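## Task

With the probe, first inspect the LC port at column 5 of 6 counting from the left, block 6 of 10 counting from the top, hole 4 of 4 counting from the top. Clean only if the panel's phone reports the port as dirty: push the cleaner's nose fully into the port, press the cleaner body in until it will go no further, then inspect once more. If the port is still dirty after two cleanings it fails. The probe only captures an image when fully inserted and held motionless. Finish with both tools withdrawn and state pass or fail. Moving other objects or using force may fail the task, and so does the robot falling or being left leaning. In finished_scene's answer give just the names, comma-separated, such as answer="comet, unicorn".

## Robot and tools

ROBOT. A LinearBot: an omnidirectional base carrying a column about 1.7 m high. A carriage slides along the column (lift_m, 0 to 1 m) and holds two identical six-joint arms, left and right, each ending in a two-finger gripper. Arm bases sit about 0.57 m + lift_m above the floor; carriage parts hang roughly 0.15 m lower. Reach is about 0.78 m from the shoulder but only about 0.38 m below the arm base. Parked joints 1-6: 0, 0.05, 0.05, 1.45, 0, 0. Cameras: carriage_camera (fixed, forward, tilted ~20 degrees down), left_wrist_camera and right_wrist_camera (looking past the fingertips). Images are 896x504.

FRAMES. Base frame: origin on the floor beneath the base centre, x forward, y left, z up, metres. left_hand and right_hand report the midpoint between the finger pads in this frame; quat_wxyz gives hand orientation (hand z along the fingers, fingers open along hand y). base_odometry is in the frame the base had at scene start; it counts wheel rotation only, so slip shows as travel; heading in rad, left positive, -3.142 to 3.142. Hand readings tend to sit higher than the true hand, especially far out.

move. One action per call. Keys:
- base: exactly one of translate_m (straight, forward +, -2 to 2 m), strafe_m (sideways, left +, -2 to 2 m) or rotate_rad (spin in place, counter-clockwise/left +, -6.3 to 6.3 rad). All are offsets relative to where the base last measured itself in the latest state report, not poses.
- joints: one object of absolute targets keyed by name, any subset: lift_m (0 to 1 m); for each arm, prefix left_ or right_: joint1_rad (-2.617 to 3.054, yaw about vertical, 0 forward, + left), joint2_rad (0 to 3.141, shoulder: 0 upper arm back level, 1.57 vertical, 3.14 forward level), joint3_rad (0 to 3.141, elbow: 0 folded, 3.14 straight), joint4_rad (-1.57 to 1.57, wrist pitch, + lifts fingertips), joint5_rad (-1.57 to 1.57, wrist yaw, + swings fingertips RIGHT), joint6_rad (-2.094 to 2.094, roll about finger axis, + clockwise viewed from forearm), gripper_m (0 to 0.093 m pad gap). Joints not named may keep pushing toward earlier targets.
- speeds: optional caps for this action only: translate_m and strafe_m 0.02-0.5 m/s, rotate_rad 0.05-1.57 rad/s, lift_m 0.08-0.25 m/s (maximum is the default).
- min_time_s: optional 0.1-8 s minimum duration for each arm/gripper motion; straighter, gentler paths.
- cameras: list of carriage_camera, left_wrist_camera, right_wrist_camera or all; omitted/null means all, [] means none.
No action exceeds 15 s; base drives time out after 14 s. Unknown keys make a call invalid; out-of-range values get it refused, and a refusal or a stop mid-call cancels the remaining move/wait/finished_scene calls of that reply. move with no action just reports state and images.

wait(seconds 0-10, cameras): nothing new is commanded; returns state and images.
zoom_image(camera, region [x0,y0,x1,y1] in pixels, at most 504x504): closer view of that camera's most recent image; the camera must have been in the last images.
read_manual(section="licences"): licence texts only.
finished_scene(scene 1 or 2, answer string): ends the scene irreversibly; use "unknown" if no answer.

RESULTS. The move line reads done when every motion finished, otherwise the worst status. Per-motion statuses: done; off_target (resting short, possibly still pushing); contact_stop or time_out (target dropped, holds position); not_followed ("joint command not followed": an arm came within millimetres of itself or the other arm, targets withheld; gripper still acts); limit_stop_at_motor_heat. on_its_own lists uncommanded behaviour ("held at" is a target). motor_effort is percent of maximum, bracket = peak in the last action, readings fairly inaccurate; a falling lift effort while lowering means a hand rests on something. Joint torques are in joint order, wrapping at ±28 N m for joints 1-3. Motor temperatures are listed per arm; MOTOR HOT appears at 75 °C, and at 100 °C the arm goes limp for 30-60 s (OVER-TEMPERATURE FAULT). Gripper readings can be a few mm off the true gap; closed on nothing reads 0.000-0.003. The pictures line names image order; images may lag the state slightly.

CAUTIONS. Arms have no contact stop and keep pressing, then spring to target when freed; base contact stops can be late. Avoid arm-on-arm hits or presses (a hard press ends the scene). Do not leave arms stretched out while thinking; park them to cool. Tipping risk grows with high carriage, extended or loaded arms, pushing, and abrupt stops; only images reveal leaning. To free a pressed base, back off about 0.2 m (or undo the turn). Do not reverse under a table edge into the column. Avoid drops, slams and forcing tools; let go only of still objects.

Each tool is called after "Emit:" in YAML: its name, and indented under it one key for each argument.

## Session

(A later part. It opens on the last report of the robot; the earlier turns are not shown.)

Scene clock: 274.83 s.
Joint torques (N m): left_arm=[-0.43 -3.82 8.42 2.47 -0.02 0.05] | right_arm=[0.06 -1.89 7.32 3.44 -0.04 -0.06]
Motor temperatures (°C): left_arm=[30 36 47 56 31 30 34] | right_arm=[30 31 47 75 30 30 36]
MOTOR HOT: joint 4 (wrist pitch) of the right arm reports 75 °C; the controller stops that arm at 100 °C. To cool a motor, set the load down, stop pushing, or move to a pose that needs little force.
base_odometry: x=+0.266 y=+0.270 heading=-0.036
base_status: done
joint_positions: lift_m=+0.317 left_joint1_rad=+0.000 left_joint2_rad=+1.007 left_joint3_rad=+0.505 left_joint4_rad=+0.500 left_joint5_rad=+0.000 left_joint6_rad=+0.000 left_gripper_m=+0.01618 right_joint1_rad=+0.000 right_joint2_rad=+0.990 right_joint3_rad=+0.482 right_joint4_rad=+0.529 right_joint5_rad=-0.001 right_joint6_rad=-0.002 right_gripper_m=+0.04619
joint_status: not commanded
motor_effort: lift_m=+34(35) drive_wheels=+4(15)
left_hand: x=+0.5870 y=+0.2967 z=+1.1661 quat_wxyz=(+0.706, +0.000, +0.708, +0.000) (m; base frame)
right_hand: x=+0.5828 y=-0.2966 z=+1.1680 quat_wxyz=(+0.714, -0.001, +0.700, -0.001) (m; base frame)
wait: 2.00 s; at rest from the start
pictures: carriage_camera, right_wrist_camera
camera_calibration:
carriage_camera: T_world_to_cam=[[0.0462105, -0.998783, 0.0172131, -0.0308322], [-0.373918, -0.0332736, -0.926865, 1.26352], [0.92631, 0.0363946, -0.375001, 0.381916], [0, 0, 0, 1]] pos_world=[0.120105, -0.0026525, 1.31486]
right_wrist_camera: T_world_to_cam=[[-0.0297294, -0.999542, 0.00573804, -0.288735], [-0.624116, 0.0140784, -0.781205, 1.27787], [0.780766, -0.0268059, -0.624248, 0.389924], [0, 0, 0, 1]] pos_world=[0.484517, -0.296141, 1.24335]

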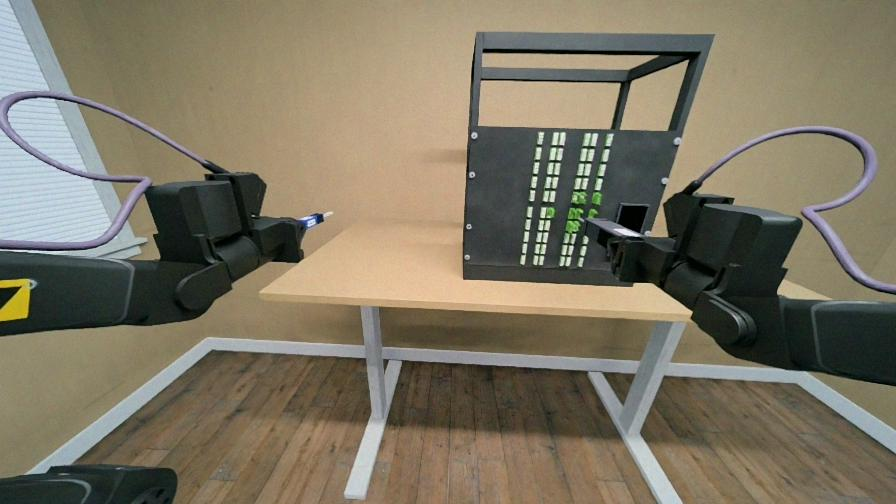

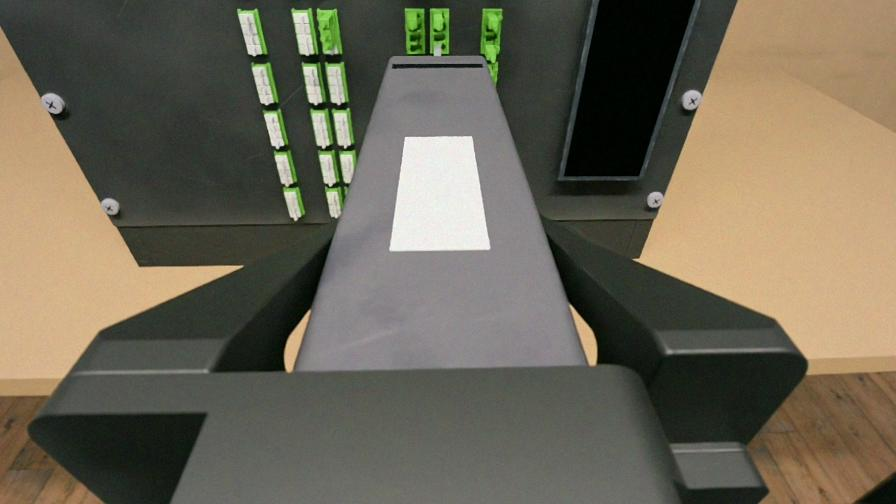

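Emit:
move:
  base: {"translate_m":-0.004}
  speeds: {"translate_m":0.03}
  cameras: ["right_wrist_camera"]

Emit:
zoom_image:
  camera: "right_wrist_camera"
  region: [402, 0, 482, 60]

Emit:
move:
  joints: {"lift_m":0.3176}
  cameras: []

Emit:
move:
  joints: {"lift_m":0.3181}
  cameras: ["right_wrist_camera"]

Emit:
zoom_image:
  camera: "right_wrist_camera"
  region: [402, 0, 482, 60]

Emit:
move:
  joints: {"lift_m":0.3171}
  cameras: []

Emit:
move:
  joints: {"lift_m":0.3161}
  cameras: ["right_wrist_camera"]

Emit:
zoom_image:
  camera: "right_wrist_camera"
  region: [402, 0, 482, 60]

Scene clock: 303.20 s.
Joint torques (N m): left_arm=[-0.42 -3.81 8.35 2.48 -0.03 0.05] | right_arm=[0.03 -3.84 7.31 3.17 -0.03 -0.05]
Motor temperatures (°C): left_arm=[30 36 47 56 30 30 34] | right_arm=[30 31 48 81 30 30 36]
move: done
MOTOR HOT: still on. Joint 4 (wrist pitch) of the right arm reports 81 °C.
base_odometry: x=+0.262 y=+0.270 heading=-0.036
base_status: done
joint_positions: lift_m=+0.317 left_joint1_rad=+0.000 left_joint2_rad=+1.007 left_joint3_rad=+0.505 left_joint4_rad=+0.500 left_joint5_rad=+0.000 left_joint6_rad=+0.000 left_gripper_m=+0.01618 right_joint1_rad=+0.000 right_joint2_rad=+1.010 right_joint3_rad=+0.482 right_joint4_rad=+0.551 right_joint5_rad=-0.001 right_joint6_rad=-0.002 right_gripper_m=+0.04619
joint_status: not commanded
motor_effort: lift_m=+34(36) drive_wheels=+2(9)
left_hand: x=+0.5870 y=+0.2967 z=+1.1661 quat_wxyz=(+0.706, +0.000, +0.708, +0.000) (m; base frame)
right_hand: x=+0.5858 y=-0.2966 z=+1.1666 quat_wxyz=(+0.715, -0.001, +0.699, -0.001) (m; base frame)
pictures: right_wrist_camera
camera_calibration:
right_wrist_camera: T_world_to_cam=[[-0.0297421, -0.999542, 0.0056702, -0.288549], [-0.622332, 0.0140783, -0.782626, 1.27933], [0.782188, -0.0268057, -0.622466, 0.383758], [0, 0, 0, 1]] pos_world=[0.487414, -0.296141, 1.24175]

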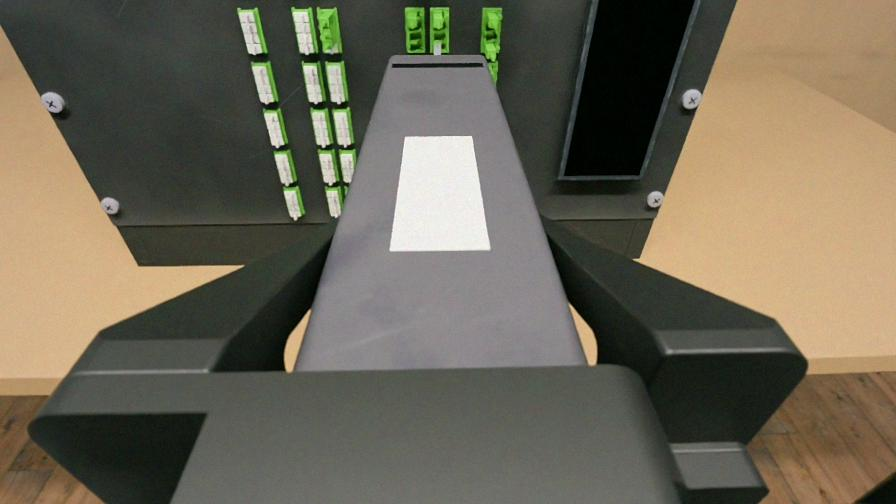

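Scaled by 6.300 from the camera's 896x504 image, which has a finer 1280x720 frame.

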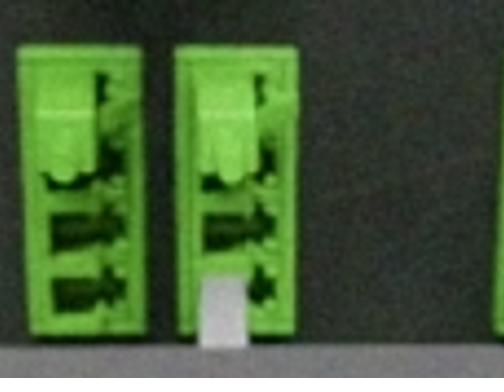

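Scene clock: 303.50 s.
Joint torques (N m): left_arm=[-0.47 -3.82 8.44 2.46 -0.02 0.05] | right_arm=[-0.08 -3.85 7.41 3.2 -0.01 -0.04]
Motor temperatures (°C): left_arm=[30 36 47 56 30 30 34] | right_arm=[30 31 48 81 30 30 36]
move: done
MOTOR HOT: still on. Joint 4 (wrist pitch) of the right arm reports 81 °C.
base_odometry: x=+0.262 y=+0.270 heading=-0.036
base_status: not commanded
joint_positions: lift_m=+0.317 left_joint1_rad=+0.000 left_joint2_rad=+1.007 left_joint3_rad=+0.505 left_joint4_rad=+0.500 left_joint5_rad=+0.000 left_joint6_rad=+0.000 left_gripper_m=+0.01618 right_joint1_rad=+0.000 right_joint2_rad=+1.010 right_joint3_rad=+0.482 right_joint4_rad=+0.551 right_joint5_rad=-0.001 right_joint6_rad=-0.002 right_gripper_m=+0.04619
joint_status: all done
motor_effort: lift_m=+40(41) drive_wheels=+2(2)
left_hand: x=+0.5870 y=+0.2967 z=+1.1661 quat_wxyz=(+0.706, +0.000, +0.708, +0.000) (m; base frame)
right_hand: x=+0.5858 y=-0.2966 z=+1.1666 quat_wxyz=(+0.715, -0.001, +0.699, -0.001) (m; base frame)
pictures: none
No camera images: "cameras" was empty.

Scene clock: 303.80 s.
Joint torques (N m): left_arm=[-0.4 -3.88 8.54 2.46 -0.02 0.06] | right_arm=[-0.02 -3.67 7.43 3.21 -0.05 -0.05]
Motor temperatures (°C): left_arm=[30 36 47 56 30 30 34] | right_arm=[30 31 48 81 30 30 36]
move: done
MOTOR HOT: still on. Joint 4 (wrist pitch) of the right arm reports 81 °C.
base_odometry: x=+0.262 y=+0.270 heading=-0.036
base_status: not commanded
joint_positions: lift_m=+0.318 left_joint1_rad=+0.000 left_joint2_rad=+1.007 left_joint3_rad=+0.505 left_joint4_rad=+0.500 left_joint5_rad=+0.000 left_joint6_rad=+0.000 left_gripper_m=+0.01618 right_joint1_rad=+0.000 right_joint2_rad=+1.010 right_joint3_rad=+0.482 right_joint4_rad=+0.550 right_joint5_rad=-0.001 right_joint6_rad=-0.002 right_gripper_m=+0.04619
joint_status: all done
motor_effort: lift_m=+42(43) drive_wheels=+2(2)
left_hand: x=+0.5870 y=+0.2967 z=+1.1665 quat_wxyz=(+0.706, +0.000, +0.708, +0.000) (m; base frame)
right_hand: x=+0.5858 y=-0.2966 z=+1.1669 quat_wxyz=(+0.715, -0.001, +0.699, -0.001) (m; base frame)
pictures: right_wrist_camera
camera_calibration:
right_wrist_camera: T_world_to_cam=[[-0.0297395, -0.999542, 0.00568085, -0.288566], [-0.622614, 0.014078, -0.782402, 1.2795], [0.781964, -0.0268053, -0.622747, 0.384465], [0, 0, 0, 1]] pos_world=[0.487415, -0.296141, 1.24215]

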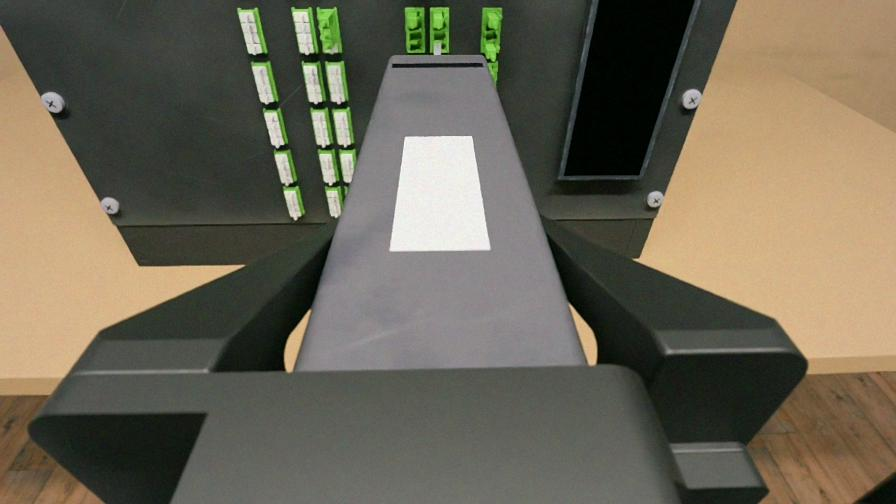

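Scaled by 6.300 from the camera's 896x504 image, which has a finer 1280x720 frame.

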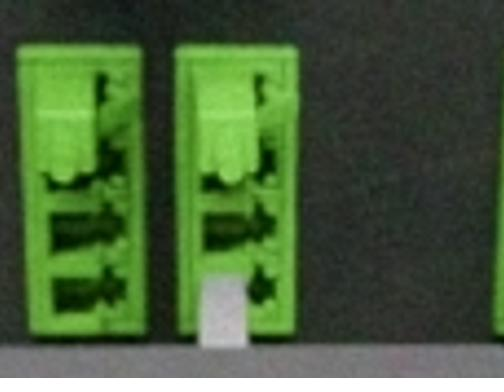

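Scene clock: 304.10 s.
Joint torques (N m): left_arm=[-0.42 -3.82 8.4 2.47 -0.03 0.05] | right_arm=[-0.08 -3.96 7.35 3.17 0 -0.06]
Motor temperatures (°C): left_arm=[30 36 47 56 30 30 34] | right_arm=[30 31 48 81 30 30 36]
move: done
MOTOR HOT: still on. Joint 4 (wrist pitch) of the right arm reports 81 °C.
base_odometry: x=+0.262 y=+0.270 heading=-0.036
base_status: not commanded
joint_positions: lift_m=+0.317 left_joint1_rad=+0.000 left_joint2_rad=+1.007 left_joint3_rad=+0.505 left_joint4_rad=+0.500 left_joint5_rad=+0.000 left_joint6_rad=+0.000 left_gripper_m=+0.01618 right_joint1_rad=+0.000 right_joint2_rad=+1.010 right_joint3_rad=+0.482 right_joint4_rad=+0.551 right_joint5_rad=-0.001 right_joint6_rad=-0.002 right_gripper_m=+0.04619
joint_status: all done
motor_effort: lift_m=+36(37) drive_wheels=+2(2)
left_hand: x=+0.5870 y=+0.2967 z=+1.1659 quat_wxyz=(+0.706, +0.000, +0.708, +0.000) (m; base frame)
right_hand: x=+0.5858 y=-0.2966 z=+1.1666 quat_wxyz=(+0.715, -0.001, +0.699, -0.001) (m; base frame)
pictures: none
No camera images: "cameras" was empty.

Scene clock: 304.40 s.
Joint torques (N m): left_arm=[-0.46 -3.85 8.4 2.48 -0.03 0.05] | right_arm=[-0.1 -3.78 7.27 3.14 -0.04 -0.05]
Motor temperatures (°C): left_arm=[30 36 47 56 30 30 34] | right_arm=[30 31 48 81 30 30 36]
move: done
MOTOR HOT: still on. Joint 4 (wrist pitch) of the right arm reports 81 °C.
base_odometry: x=+0.262 y=+0.270 heading=-0.036
base_status: not commanded
joint_positions: lift_m=+0.316 left_joint1_rad=+0.000 left_joint2_rad=+1.007 left_joint3_rad=+0.505 left_joint4_rad=+0.500 left_joint5_rad=+0.000 left_joint6_rad=+0.000 left_gripper_m=+0.01618 right_joint1_rad=+0.000 right_joint2_rad=+1.010 right_joint3_rad=+0.482 right_joint4_rad=+0.553 right_joint5_rad=-0.001 right_joint6_rad=-0.002 right_gripper_m=+0.04619
joint_status: all done
motor_effort: lift_m=+35(36) drive_wheels=+2(2)
left_hand: x=+0.5870 y=+0.2967 z=+1.1650 quat_wxyz=(+0.706, +0.000, +0.708, +0.000) (m; base frame)
right_hand: x=+0.5858 y=-0.2966 z=+1.1661 quat_wxyz=(+0.716, -0.001, +0.698, -0.001) (m; base frame)
pictures: right_wrist_camera
camera_calibration:
right_wrist_camera: T_world_to_cam=[[-0.0297546, -0.999542, 0.00560233, -0.288461], [-0.620546, 0.0140781, -0.784044, 1.27954], [0.783605, -0.0268054, -0.62068, 0.380575], [0, 0, 0, 1]] pos_world=[0.487212, -0.296141, 1.24105]

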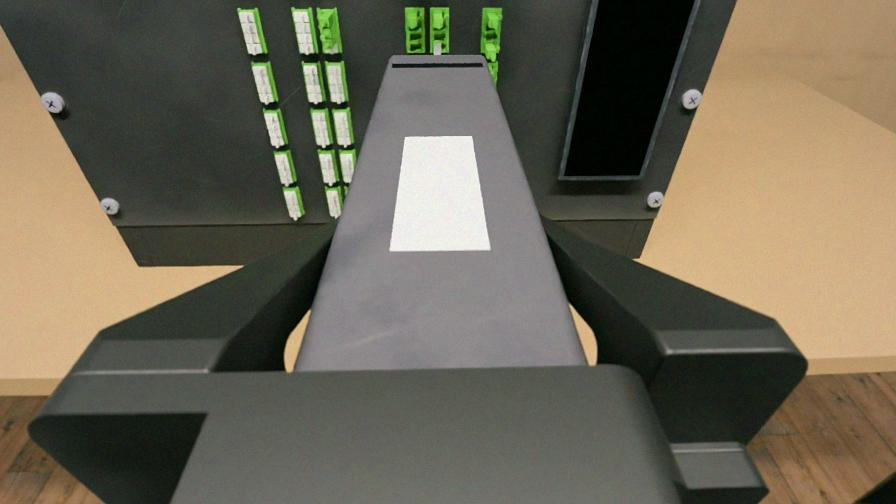

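Scaled by 6.300 from the camera's 896x504 image, which has a finer 1280x720 frame.

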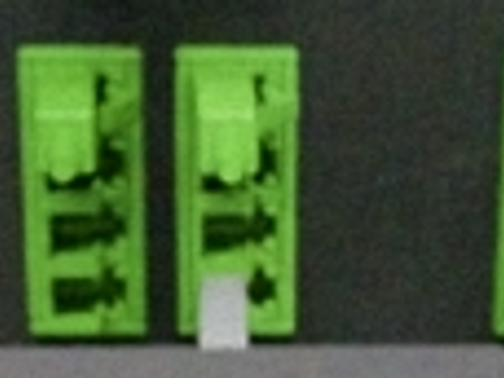

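Emit:
move:
  base: {"translate_m":-0.12}
  speeds: {"translate_m":0.06}
  cameras: []

Emit:
move:
  joints: {"right_joint1_rad":0,"right_joint2_rad":0.4,"right_joint3_rad":0.3,"right_joint4_rad":1.45}
  min_time_s: 3

Scene clock: 330.10 s.
Joint torques (N m): left_arm=[-0.44 -3.82 8.34 2.45 -0.04 0.05] | right_arm=[-0.08 -3.96 7.36 3.24 -0.02 -0.05]
Motor temperatures (°C): left_arm=[30 36 47 57 30 30 34] | right_arm=[30 31 48 80 30 30 36]
move: done
MOTOR HOT: still on. Joint 4 (wrist pitch) of the right arm reports 80 °C.
base_odometry: x=+0.142 y=+0.275 heading=-0.036
base_status: done
joint_positions: lift_m=+0.316 left_joint1_rad=+0.000 left_joint2_rad=+1.007 left_joint3_rad=+0.505 left_joint4_rad=+0.500 left_joint5_rad=+0.000 left_joint6_rad=+0.000 left_gripper_m=+0.01618 right_joint1_rad=+0.000 right_joint2_rad=+1.010 right_joint3_rad=+0.482 right_joint4_rad=+0.545 right_joint5_rad=-0.001 right_joint6_rad=-0.002 right_gripper_m=+0.04619
joint_status: not commanded
motor_effort: lift_m=+34(36) drive_wheels=+0(13)
left_hand: x=+0.5870 y=+0.2967 z=+1.1650 quat_wxyz=(+0.706, +0.000, +0.708, +0.000) (m; base frame)
right_hand: x=+0.5858 y=-0.2966 z=+1.1642 quat_wxyz=(+0.713, -0.001, +0.701, -0.001) (m; base frame)
pictures: none
No camera images: "cameras" was empty.

Scene clock: 333.40 s.
Joint torques (N m): left_arm=[-0.43 -3.81 8.38 2.47 -0.04 0.05] | right_arm=[-0.03 1.78 4.44 0.48 -0.04 -0.05]
Motor temperatures (°C): left_arm=[30 36 47 57 30 30 34] | right_arm=[30 31 48 78 30 30 36]
move: done
MOTOR HOT: still on. Joint 4 (wrist pitch) of the right arm reports 78 °C.
base_odometry: x=+0.142 y=+0.275 heading=-0.036
base_status: not commanded
joint_positions: lift_m=+0.316 left_joint1_rad=+0.000 left_joint2_rad=+1.007 left_joint3_rad=+0.505 left_joint4_rad=+0.500 left_joint5_rad=+0.000 left_joint6_rad=+0.000 left_gripper_m=+0.01618 right_joint1_rad=+0.000 right_joint2_rad=+0.412 right_joint3_rad=+0.302 right_joint4_rad=+1.427 right_joint5_rad=-0.001 right_joint6_rad=-0.002 right_gripper_m=+0.04619
joint_status: all done
motor_effort: lift_m=+35(36) drive_wheels=+0(0)
left_hand: x=+0.5870 y=+0.2967 z=+1.1650 quat_wxyz=(+0.706, +0.000, +0.708, +0.000) (m; base frame)
right_hand: x=+0.3083 y=-0.2966 z=+1.3846 quat_wxyz=(+0.992, +0.000, +0.126, -0.001) (m; base frame)
pictures: carriage_camera, left_wrist_camera, right_wrist_camera
camera_calibration:
carriage_camera: T_world_to_cam=[[0.0462105, -0.998783, 0.0172131, -0.0308133], [-0.373918, -0.0332736, -0.926865, 1.2625], [0.92631, 0.0363946, -0.375001, 0.381504], [0, 0, 0, 1]] pos_world=[0.120105, -0.0026525, 1.31376]
left_wrist_camera: T_world_to_cam=[[0.00200556, -0.999772, 0.0212399, 0.263719], [-0.575197, -0.018528, -0.817805, 1.30176], [0.818013, -0.010577, -0.575103, 0.319864], [0, 0, 0, 1]] pos_world=[0.486586, 0.291161, 1.24294]
right_wrist_camera: T_world_to_cam=[[-0.0136209, -0.999543, -0.0269907, -0.257788], [0.58342, 0.0139775, -0.81205, 0.946261], [0.812056, -0.0268078, 0.582963, -0.941668], [0, 0, 0, 1]] pos_world=[0.209108, -0.296141, 1.31041]

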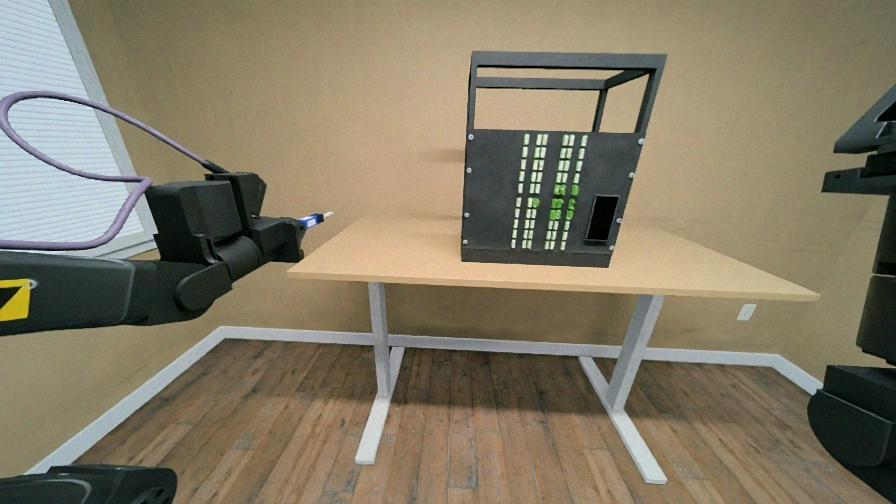

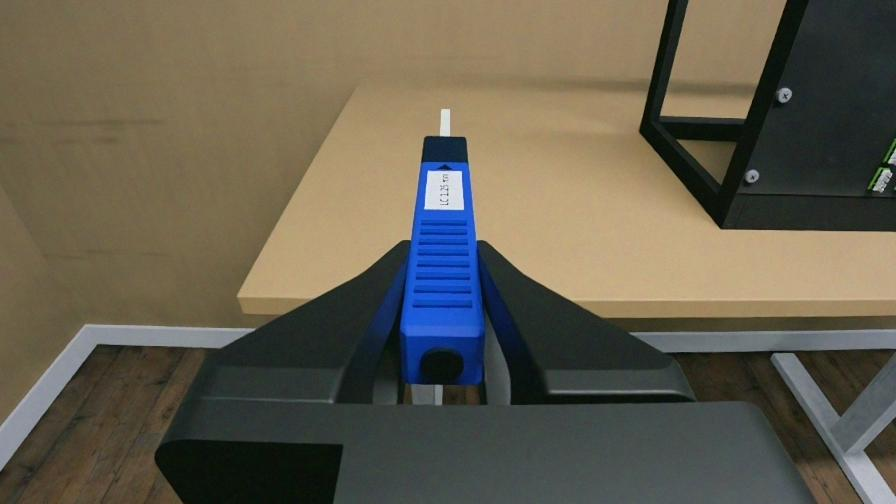

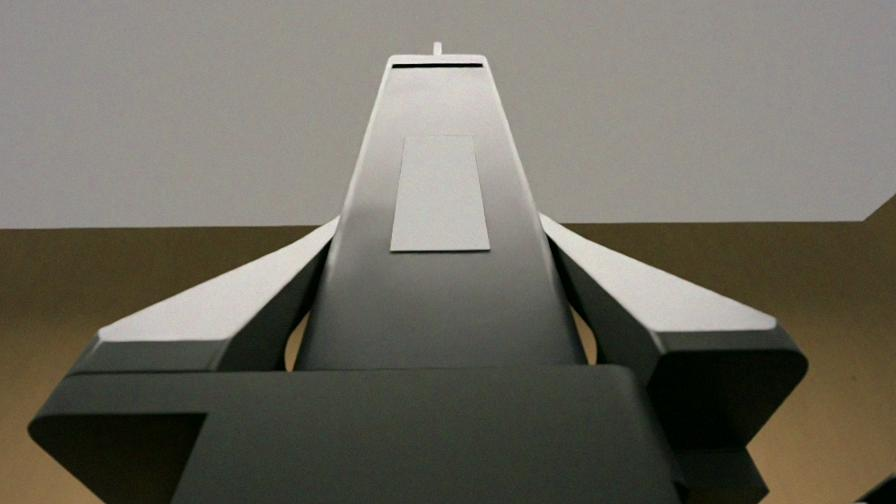

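Emit:
zoom_image:
  camera: "right_wrist_camera"
  region: [412, 30, 462, 70]

Emit:
zoom_image:
  camera: "left_wrist_camera"
  region: [390, 95, 500, 175]

Emit:
zoom_image:
  camera: "left_wrist_camera"
  region: [370, 330, 520, 430]

Scaled by 10.080 from the camera's 896x504 image, which has a finer 1280x720 frame.

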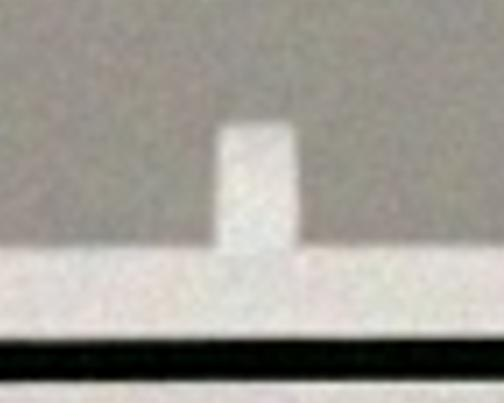

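Scaled by 4.582 from the camera's 896x504 image, which has a finer 1280x720 frame.

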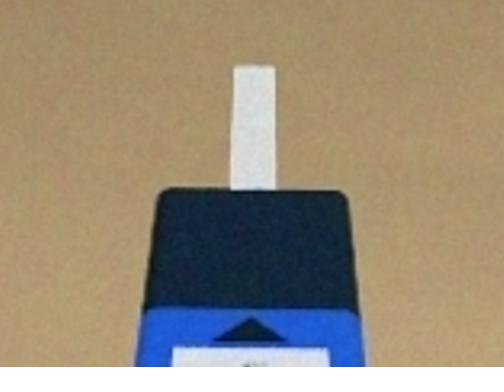

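Scaled by 3.360 from the camera's 896x504 image, which has a finer 1280x720 frame.

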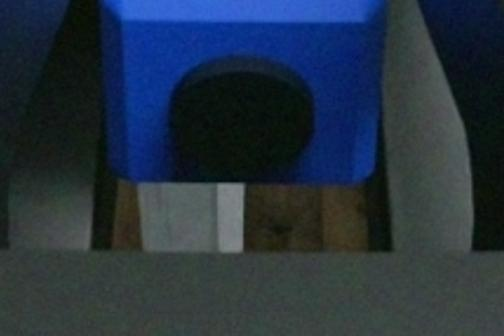

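Emit:
move:
  joints: {"lift_m":0.17,"right_joint2_rad":0.7,"right_joint3_rad":0.4,"right_joint4_rad":0.98}
  min_time_s: 2
  cameras: []

Emit:
move:
  base: {"translate_m":0.2}
  speeds: {"translate_m":0.1}
  cameras: ["right_wrist_camera","carriage_camera"]

Scene clock: 345.23 s.
Joint torques (N m): left_arm=[-0.4 -3.82 8.42 2.51 -0.03 0.05] | right_arm=[-0.01 -0.29 9.39 2.47 -0.03 -0.07]
Motor temperatures (°C): left_arm=[30 36 48 57 30 30 34] | right_arm=[30 31 47 71 30 30 36]
move: off_target
MOTOR HOT: cleared for the motors of the right arm.
base_odometry: x=+0.142 y=+0.275 heading=-0.036
base_status: not commanded
joint_positions: lift_m=+0.170 left_joint1_rad=+0.000 left_joint2_rad=+1.007 left_joint3_rad=+0.505 left_joint4_rad=+0.496 left_joint5_rad=+0.000 left_joint6_rad=+0.000 left_gripper_m=+0.01618 right_joint1_rad=+0.000 right_joint2_rad=+0.701 right_joint3_rad=+0.356 right_joint4_rad=+0.929 right_joint5_rad=-0.001 right_joint6_rad=-0.002 right_gripper_m=+0.04619
joint_status: right_joint4_rad off_target (ended at +0.929, target +0.980); the others done
motor_effort: lift_m=+36(38) drive_wheels=+0(0)
left_hand: x=+0.5870 y=+0.2967 z=+1.0177 quat_wxyz=(+0.705, +0.000, +0.710, +0.000) (m; base frame)
right_hand: x=+0.4927 y=-0.2966 z=+1.1411 quat_wxyz=(+0.881, -0.001, +0.474, -0.001) (m; base frame)
pictures: none
No camera images: "cameras" was empty.

Scene clock: 348.00 s.
Joint torques (N m): left_arm=[-0.42 -3.79 8.42 2.5 -0.03 0.05] | right_arm=[0.09 -0.35 9.16 2.56 -0.06 -0.06]
Motor temperatures (°C): left_arm=[30 36 48 57 30 30 34] | right_arm=[30 31 48 71 30 30 36]
move: done
base_odometry: x=+0.342 y=+0.268 heading=-0.036
base_status: done
joint_positions: lift_m=+0.170 left_joint1_rad=+0.000 left_joint2_rad=+1.007 left_joint3_rad=+0.505 left_joint4_rad=+0.496 left_joint5_rad=+0.000 left_joint6_rad=+0.000 left_gripper_m=+0.01618 right_joint1_rad=+0.000 right_joint2_rad=+0.701 right_joint3_rad=+0.356 right_joint4_rad=+0.922 right_joint5_rad=-0.001 right_joint6_rad=-0.002 right_gripper_m=+0.04619
joint_status: not commanded
motor_effort: lift_m=+37(38) drive_wheels=-3(13)
left_hand: x=+0.5870 y=+0.2967 z=+1.0177 quat_wxyz=(+0.705, +0.000, +0.710, +0.000) (m; base frame)
right_hand: x=+0.4936 y=-0.2966 z=+1.1398 quat_wxyz=(+0.879, -0.001, +0.477, -0.001) (m; base frame)
pictures: carriage_camera, right_wrist_camera
camera_calibration:
carriage_camera: T_world_to_cam=[[0.0462105, -0.998783, 0.0172131, -0.0282967], [-0.373918, -0.0332736, -0.926865, 1.12699], [0.92631, 0.0363946, -0.375001, 0.326679], [0, 0, 0, 1]] pos_world=[0.120105, -0.0026525, 1.16756]
right_wrist_camera: T_world_to_cam=[[-0.0282605, -0.999543, -0.010744, -0.273163], [-0.116865, 0.0139784, -0.993049, 1.19131], [0.992746, -0.0268085, -0.117207, -0.24059], [0, 0, 0, 1]] pos_world=[0.370348, -0.296141, 1.15189]

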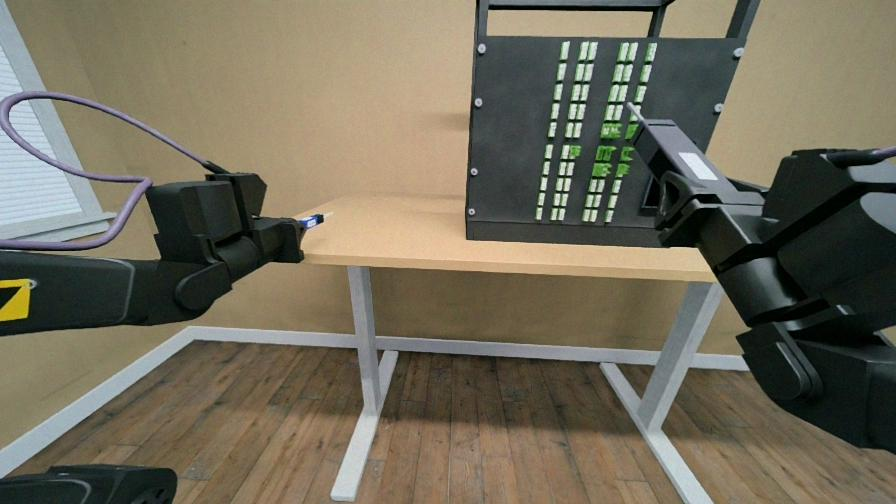

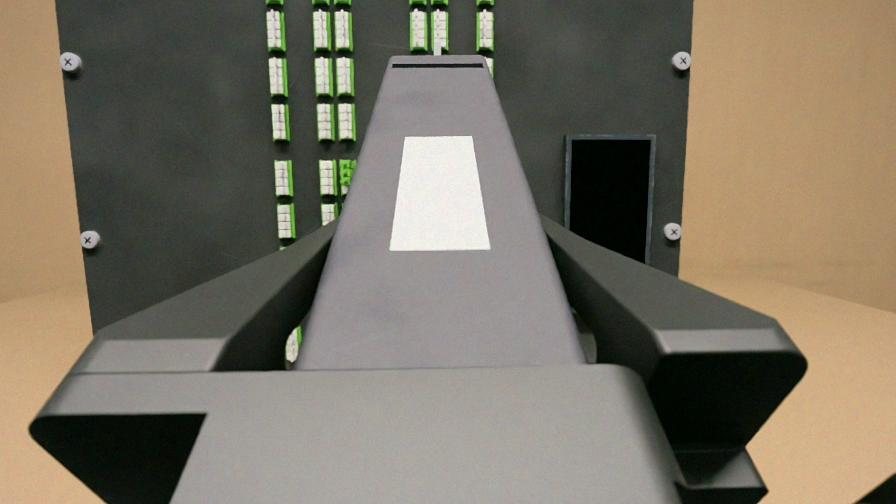

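Emit:
move:
  base: {"translate_m":-0.15}
  speeds: {"translate_m":0.1}
  cameras: []

Emit:
move:
  joints: {"lift_m":0.3175,"right_joint2_rad":1.0,"right_joint3_rad":0.5,"right_joint4_rad":0.54}
  min_time_s: 2
  cameras: ["right_wrist_camera"]

Scene clock: 392.50 s.
Joint torques (N m): left_arm=[-0.4 -3.78 8.49 2.51 -0.03 0.06] | right_arm=[-0.12 -0.42 9.22 2.56 -0.04 -0.04]
Motor temperatures (°C): left_arm=[30 36 48 58 30 30 34] | right_arm=[30 30 58 68 30 30 36]
move: done
base_odometry: x=+0.192 y=+0.273 heading=-0.036
base_status: done
joint_positions: lift_m=+0.170 left_joint1_rad=+0.000 left_joint2_rad=+1.007 left_joint3_rad=+0.505 left_joint4_rad=+0.496 left_joint5_rad=+0.000 left_joint6_rad=+0.000 left_gripper_m=+0.01618 right_joint1_rad=+0.000 right_joint2_rad=+0.702 right_joint3_rad=+0.356 right_joint4_rad=+0.923 right_joint5_rad=-0.001 right_joint6_rad=-0.002 right_gripper_m=+0.04619
joint_status: not commanded
motor_effort: lift_m=+37(38) drive_wheels=-1(17)
left_hand: x=+0.5870 y=+0.2967 z=+1.0177 quat_wxyz=(+0.705, +0.000, +0.710, +0.000) (m; base frame)
right_hand: x=+0.4940 y=-0.2966 z=+1.1395 quat_wxyz=(+0.879, -0.001, +0.477, -0.001) (m; base frame)
pictures: none
No camera images: "cameras" was empty.

Scene clock: 394.80 s.
Joint torques (N m): left_arm=[-0.44 -3.79 8.42 2.42 -0.02 0.05] | right_arm=[0.01 -2.84 9.52 3.25 -0.01 -0.06]
Motor temperatures (°C): left_arm=[30 36 48 58 30 30 34] | right_arm=[30 30 58 68 30 30 36]
move: off_target
base_odometry: x=+0.192 y=+0.273 heading=-0.036
base_status: not commanded
joint_positions: lift_m=+0.317 left_joint1_rad=+0.000 left_joint2_rad=+1.007 left_joint3_rad=+0.505 left_joint4_rad=+0.504 left_joint5_rad=+0.000 left_joint6_rad=+0.000 left_gripper_m=+0.01618 right_joint1_rad=+0.000 right_joint2_rad=+1.000 right_joint3_rad=+0.454 right_joint4_rad=+0.479 right_joint5_rad=-0.001 right_joint6_rad=-0.002 right_gripper_m=+0.04619
joint_status: right_joint4_rad off_target (ended at +0.479, target +0.540); the others done
motor_effort: lift_m=+40(48) drive_wheels=-1(1)
left_hand: x=+0.5870 y=+0.2967 z=+1.1671 quat_wxyz=(+0.708, +0.000, +0.707, +0.000) (m; base frame)
right_hand: x=+0.5817 y=-0.2966 z=+1.1388 quat_wxyz=(+0.683, -0.001, +0.730, -0.001) (m; base frame)
pictures: right_wrist_camera
camera_calibration:
right_wrist_camera: T_world_to_cam=[[-0.0291154, -0.999542, 0.00831062, -0.291886], [-0.689873, 0.0140772, -0.723794, 1.22726], [0.723345, -0.0268068, -0.689966, 0.480741], [0, 0, 0, 1]] pos_world=[0.490415, -0.296141, 1.22241]

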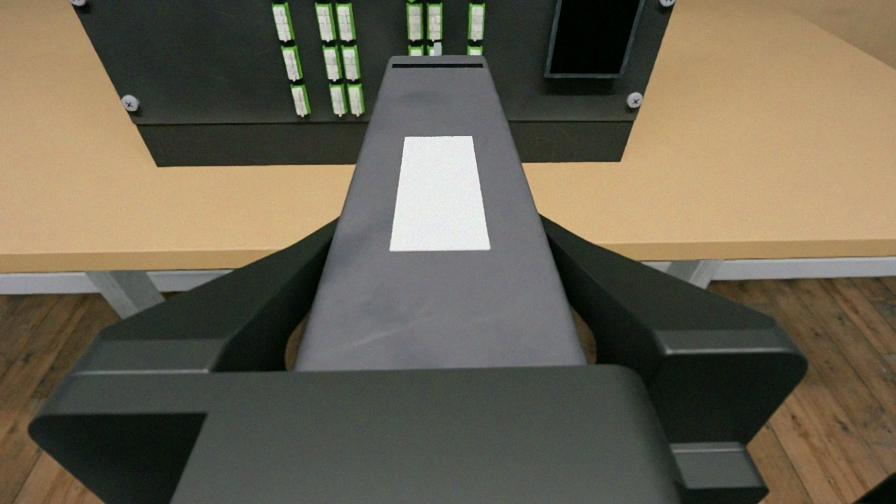

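Emit:
move:
  joints: {"right_joint2_rad":1.0,"right_joint3_rad":0.525,"right_joint4_rad":0.61}
  min_time_s: 1
  cameras: ["right_wrist_camera"]

Emit:
zoom_image:
  camera: "right_wrist_camera"
  region: [402, 0, 482, 60]

Scene clock: 398.33 s.
Joint torques (N m): left_arm=[-0.43 -3.82 8.43 2.42 -0.03 0.05] | right_arm=[0.05 -2.8 9.58 3.35 -0.02 -0.04]
Motor temperatures (°C): left_arm=[30 36 48 58 30 30 34] | right_arm=[30 30 57 70 30 30 36]
move: off_target
base_odometry: x=+0.192 y=+0.273 heading=-0.036
base_status: not commanded
joint_positions: lift_m=+0.317 left_joint1_rad=+0.000 left_joint2_rad=+1.007 left_joint3_rad=+0.505 left_joint4_rad=+0.504 left_joint5_rad=+0.000 left_joint6_rad=+0.000 left_gripper_m=+0.01618 right_joint1_rad=+0.000 right_joint2_rad=+1.000 right_joint3_rad=+0.479 right_joint4_rad=+0.537 right_joint5_rad=-0.001 right_joint6_rad=-0.002 right_gripper_m=+0.04619
joint_status: right_joint4_rad off_target (ended at +0.537, target +0.610); the others done
motor_effort: lift_m=+40(41) drive_wheels=-1(1)
left_hand: x=+0.5870 y=+0.2967 z=+1.1671 quat_wxyz=(+0.708, +0.000, +0.707, +0.000) (m; base frame)
right_hand: x=+0.5841 y=-0.2966 z=+1.1655 quat_wxyz=(+0.713, -0.001, +0.701, -0.001) (m; base frame)
pictures: right_wrist_camera
camera_calibration:
right_wrist_camera: T_world_to_cam=[[-0.0297071, -0.999542, 0.00585035, -0.288826], [-0.627065, 0.0140782, -0.77884, 1.27573], [0.7784, -0.0268056, -0.627196, 0.392169], [0, 0, 0, 1]] pos_world=[0.486121, -0.296141, 1.24125]

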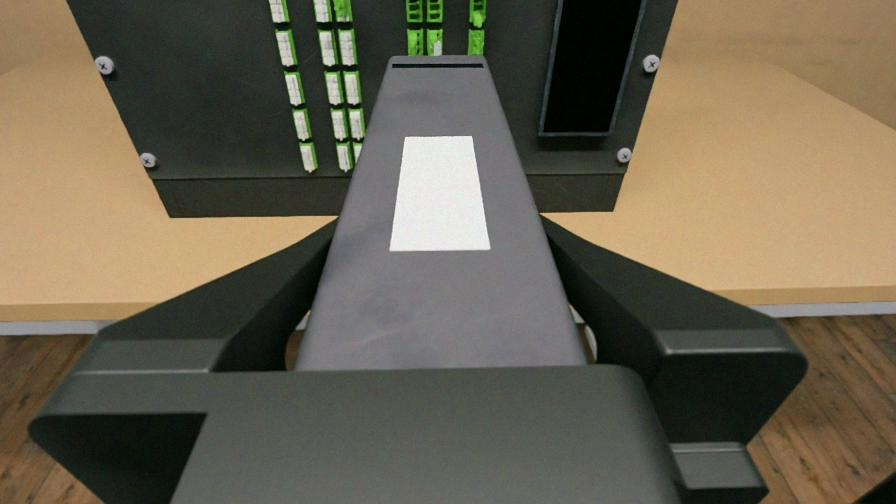

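Scaled by 6.300 from the camera's 896x504 image, which has a finer 1280x720 frame.

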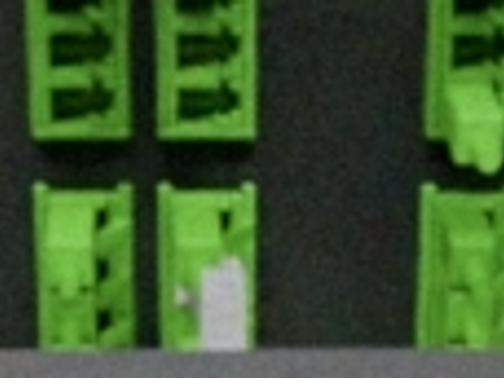

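Emit:
move:
  base: {"translate_m":0.0605}
  joints: {"lift_m":0.3203}
  speeds: {"translate_m":0.05}
  cameras: ["right_wrist_camera"]

Emit:
zoom_image:
  camera: "right_wrist_camera"
  region: [422, 30, 452, 54]

Scene clock: 403.07 s.
Joint torques (N m): left_arm=[-0.4 -3.75 8.38 2.42 -0.03 0.05] | right_arm=[-0.06 -3.07 9.28 3.27 -0.02 -0.05]
Motor temperatures (°C): left_arm=[30 36 48 57 30 30 34] | right_arm=[30 30 58 70 30 30 36]
move: done
base_odometry: x=+0.252 y=+0.271 heading=-0.036
base_status: done
joint_positions: lift_m=+0.320 left_joint1_rad=+0.000 left_joint2_rad=+1.007 left_joint3_rad=+0.505 left_joint4_rad=+0.504 left_joint5_rad=+0.000 left_joint6_rad=+0.000 left_gripper_m=+0.01618 right_joint1_rad=+0.000 right_joint2_rad=+1.002 right_joint3_rad=+0.483 right_joint4_rad=+0.543 right_joint5_rad=-0.001 right_joint6_rad=-0.002 right_gripper_m=+0.04619
joint_status: all done
motor_effort: lift_m=+40(45) drive_wheels=-3(13)
left_hand: x=+0.5869 y=+0.2967 z=+1.1701 quat_wxyz=(+0.708, +0.000, +0.706, +0.000) (m; base frame)
right_hand: x=+0.5845 y=-0.2966 z=+1.1705 quat_wxyz=(+0.715, -0.001, +0.699, -0.001) (m; base frame)
pictures: right_wrist_camera
camera_calibration:
right_wrist_camera: T_world_to_cam=[[-0.0297484, -0.999542, 0.00563627, -0.288564], [-0.62144, 0.0140782, -0.783336, 1.28194], [0.782897, -0.0268056, -0.621573, 0.385685], [0, 0, 0, 1]] pos_world=[0.486113, -0.296141, 1.24555]

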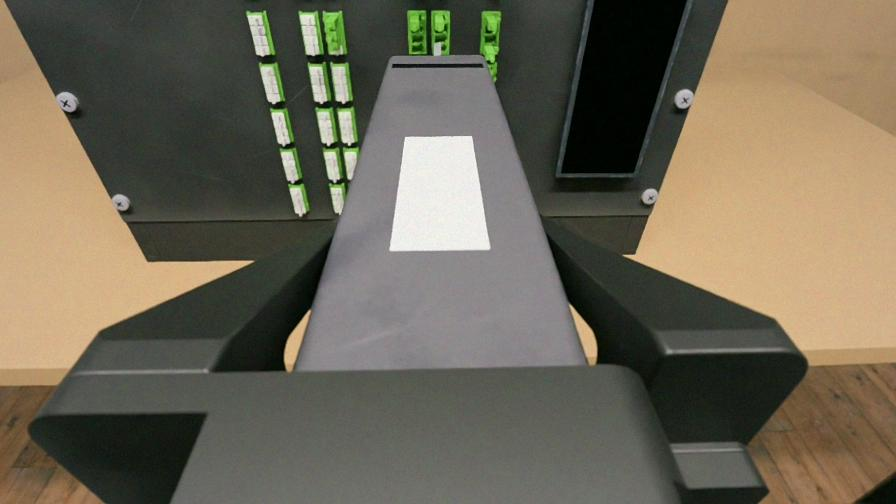

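Scaled by 16.800 from the camera's 896x504 image, which has a finer 1280x720 frame.

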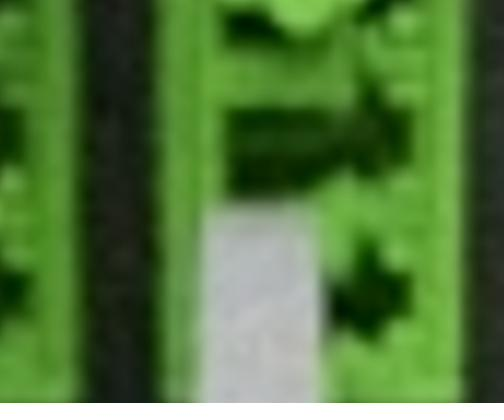

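Emit:
move:
  base: {"strafe_m":-0.0012}
  joints: {"lift_m":0.3165}
  cameras: []

Emit:
move:
  base: {"translate_m":0.0045}
  speeds: {"translate_m":0.03}
  cameras: ["right_wrist_camera"]

Emit:
zoom_image:
  camera: "right_wrist_camera"
  region: [422, 30, 452, 54]

Scene clock: 408.47 s.
Joint torques (N m): left_arm=[-0.47 -3.69 8.4 2.46 0.06 0.04] | right_arm=[0.03 -3.06 9.16 3.24 -0.03 -0.04]
Motor temperatures (°C): left_arm=[30 36 48 57 30 30 34] | right_arm=[30 30 57 71 30 30 36]
move: done
base_odometry: x=+0.252 y=+0.270 heading=-0.035
base_status: done
joint_positions: lift_m=+0.317 left_joint1_rad=+0.000 left_joint2_rad=+1.006 left_joint3_rad=+0.505 left_joint4_rad=+0.499 left_joint5_rad=+0.000 left_joint6_rad=+0.000 left_gripper_m=+0.01618 right_joint1_rad=+0.000 right_joint2_rad=+1.002 right_joint3_rad=+0.484 right_joint4_rad=+0.542 right_joint5_rad=-0.001 right_joint6_rad=-0.002 right_gripper_m=+0.04619
joint_status: all done
motor_effort: lift_m=+35(38) drive_wheels=-3(7)
left_hand: x=+0.5868 y=+0.2966 z=+1.1657 quat_wxyz=(+0.706, +0.000, +0.708, +0.000) (m; base frame)
right_hand: x=+0.5847 y=-0.2966 z=+1.1675 quat_wxyz=(+0.716, -0.001, +0.699, -0.001) (m; base frame)
pictures: none
No camera images: "cameras" was empty.

Scene clock: 409.13 s.
Joint torques (N m): left_arm=[-0.39 -3.7 8.46 2.48 -0.04 0.06] | right_arm=[-0.05 -3.28 9.11 3.33 -0.02 -0.08]
Motor temperatures (°C): left_arm=[30 36 48 57 30 30 34] | right_arm=[30 30 57 71 30 30 36]
move: done
base_odometry: x=+0.257 y=+0.270 heading=-0.035
base_status: done
joint_positions: lift_m=+0.317 left_joint1_rad=+0.000 left_joint2_rad=+1.006 left_joint3_rad=+0.505 left_joint4_rad=+0.499 left_joint5_rad=+0.000 left_joint6_rad=+0.000 left_gripper_m=+0.01618 right_joint1_rad=+0.000 right_joint2_rad=+1.004 right_joint3_rad=+0.484 right_joint4_rad=+0.543 right_joint5_rad=-0.001 right_joint6_rad=-0.002 right_gripper_m=+0.04619
joint_status: not commanded
motor_effort: lift_m=+36(36) drive_wheels=-2(12)
left_hand: x=+0.5868 y=+0.2966 z=+1.1657 quat_wxyz=(+0.706, +0.000, +0.708, +0.000) (m; base frame)
right_hand: x=+0.5851 y=-0.2966 z=+1.1668 quat_wxyz=(+0.715, -0.001, +0.699, -0.001) (m; base frame)
pictures: right_wrist_camera
camera_calibration:
right_wrist_camera: T_world_to_cam=[[-0.0297395, -0.999542, 0.00568085, -0.288586], [-0.622614, 0.014078, -0.782402, 1.27891], [0.781964, -0.0268053, -0.622747, 0.384888], [0, 0, 0, 1]] pos_world=[0.486715, -0.296141, 1.24195]

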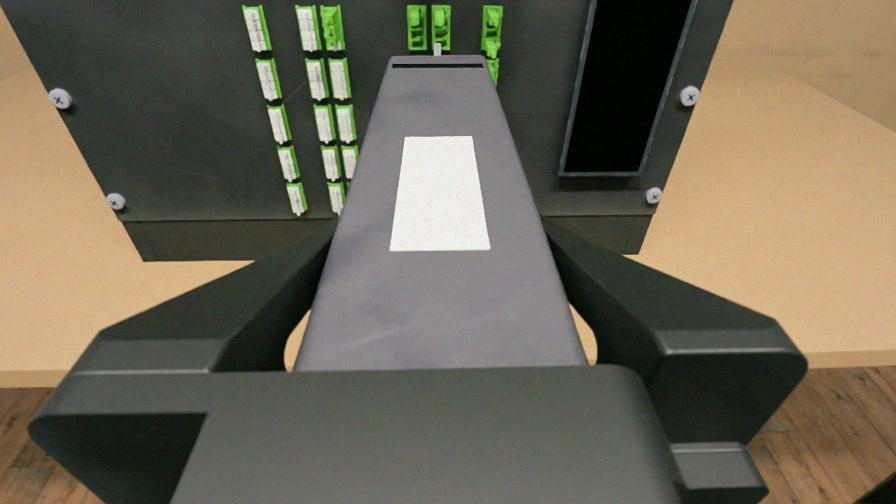

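Scaled by 16.800 from the camera's 896x504 image, which has a finer 1280x720 frame.

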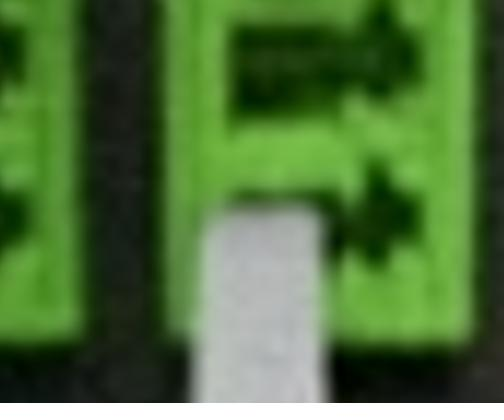

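Emit:
move:
  base: {"strafe_m":-0.0014}
  joints: {"lift_m":0.3174}
  cameras: ["right_wrist_camera"]

Emit:
zoom_image:
  camera: "right_wrist_camera"
  region: [422, 30, 452, 54]

Scene clock: 411.83 s.
Joint torques (N m): left_arm=[-0.49 -3.63 8.46 2.48 0.06 0.06] | right_arm=[0.01 -3.28 8.99 3.28 -0.03 -0.04]
Motor temperatures (°C): left_arm=[30 36 48 57 30 30 34] | right_arm=[30 30 57 72 30 30 36]
move: done
base_odometry: x=+0.257 y=+0.269 heading=-0.035
base_status: done
joint_positions: lift_m=+0.317 left_joint1_rad=+0.000 left_joint2_rad=+1.006 left_joint3_rad=+0.505 left_joint4_rad=+0.499 left_joint5_rad=+0.000 left_joint6_rad=+0.000 left_gripper_m=+0.01618 right_joint1_rad=+0.000 right_joint2_rad=+1.004 right_joint3_rad=+0.484 right_joint4_rad=+0.543 right_joint5_rad=+0.000 right_joint6_rad=-0.002 right_gripper_m=+0.04619
joint_status: all done
motor_effort: lift_m=+40(43) drive_wheels=-3(7)
left_hand: x=+0.5868 y=+0.2965 z=+1.1662 quat_wxyz=(+0.706, +0.000, +0.708, +0.000) (m; base frame)
right_hand: x=+0.5851 y=-0.2967 z=+1.1674 quat_wxyz=(+0.715, -0.001, +0.699, -0.001) (m; base frame)
pictures: right_wrist_camera
camera_calibration:
right_wrist_camera: T_world_to_cam=[[-0.030099, -0.999531, 0.00570487, -0.288541], [-0.622606, 0.014283, -0.782405, 1.27944], [0.781956, -0.0271015, -0.622744, 0.385171], [0, 0, 0, 1]] pos_world=[0.486715, -0.296241, 1.24255]

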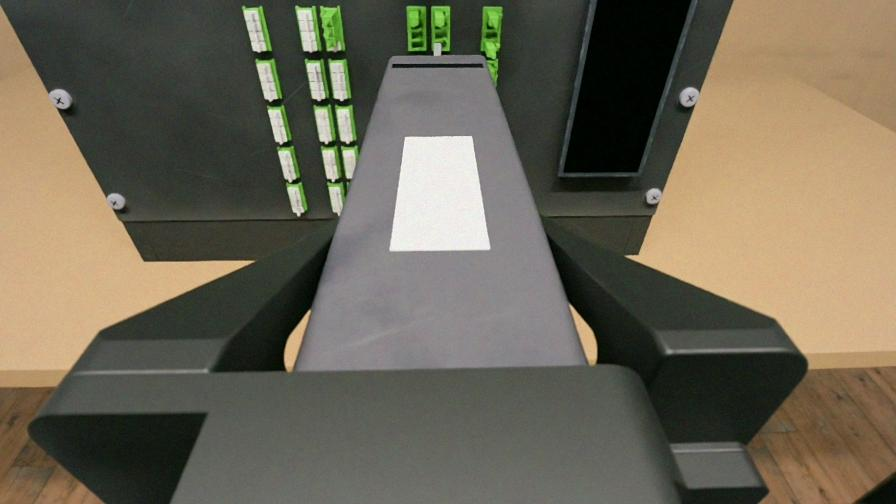

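Scaled by 16.800 from the camera's 896x504 image, which has a finer 1280x720 frame.

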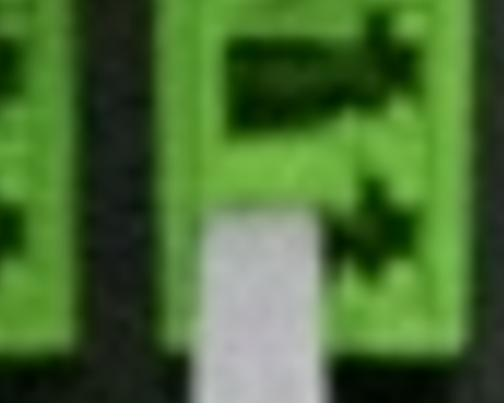

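Emit:
move:
  base: {"strafe_m":-0.0013}
  joints: {"lift_m":0.3179}
  cameras: ["right_wrist_camera"]

Emit:
zoom_image:
  camera: "right_wrist_camera"
  region: [422, 30, 452, 54]

Scene clock: 416.27 s.
Joint torques (N m): left_arm=[-0.4 -3.7 8.38 2.46 0.05 0.05] | right_arm=[-0.01 -3.22 9.14 3.26 -0.04 -0.06]
Motor temperatures (°C): left_arm=[30 36 48 58 30 30 34] | right_arm=[30 30 57 72 30 30 36]
move: done
base_odometry: x=+0.257 y=+0.268 heading=-0.035
base_status: done
joint_positions: lift_m=+0.318 left_joint1_rad=+0.000 left_joint2_rad=+1.006 left_joint3_rad=+0.505 left_joint4_rad=+0.499 left_joint5_rad=+0.000 left_joint6_rad=+0.000 left_gripper_m=+0.01618 right_joint1_rad=+0.000 right_joint2_rad=+1.004 right_joint3_rad=+0.484 right_joint4_rad=+0.543 right_joint5_rad=+0.000 right_joint6_rad=-0.002 right_gripper_m=+0.04619
joint_status: all done
motor_effort: lift_m=+42(43) drive_wheels=-2(7)
left_hand: x=+0.5868 y=+0.2966 z=+1.1666 quat_wxyz=(+0.706, +0.000, +0.708, +0.000) (m; base frame)
right_hand: x=+0.5851 y=-0.2968 z=+1.1678 quat_wxyz=(+0.715, -0.001, +0.699, -0.001) (m; base frame)
pictures: right_wrist_camera
camera_calibration:
right_wrist_camera: T_world_to_cam=[[-0.0304585, -0.99952, 0.00572888, -0.288495], [-0.622598, 0.014488, -0.782408, 1.27981], [0.781949, -0.0273978, -0.62274, 0.385328], [0, 0, 0, 1]] pos_world=[0.486715, -0.296341, 1.24295]

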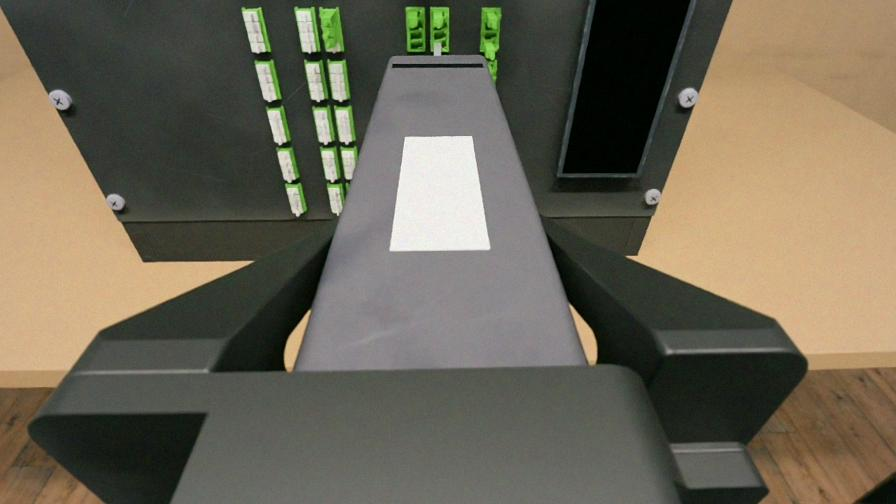

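Scaled by 16.800 from the camera's 896x504 image, which has a finer 1280x720 frame.

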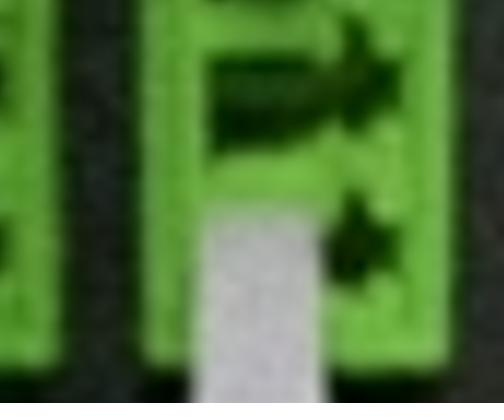

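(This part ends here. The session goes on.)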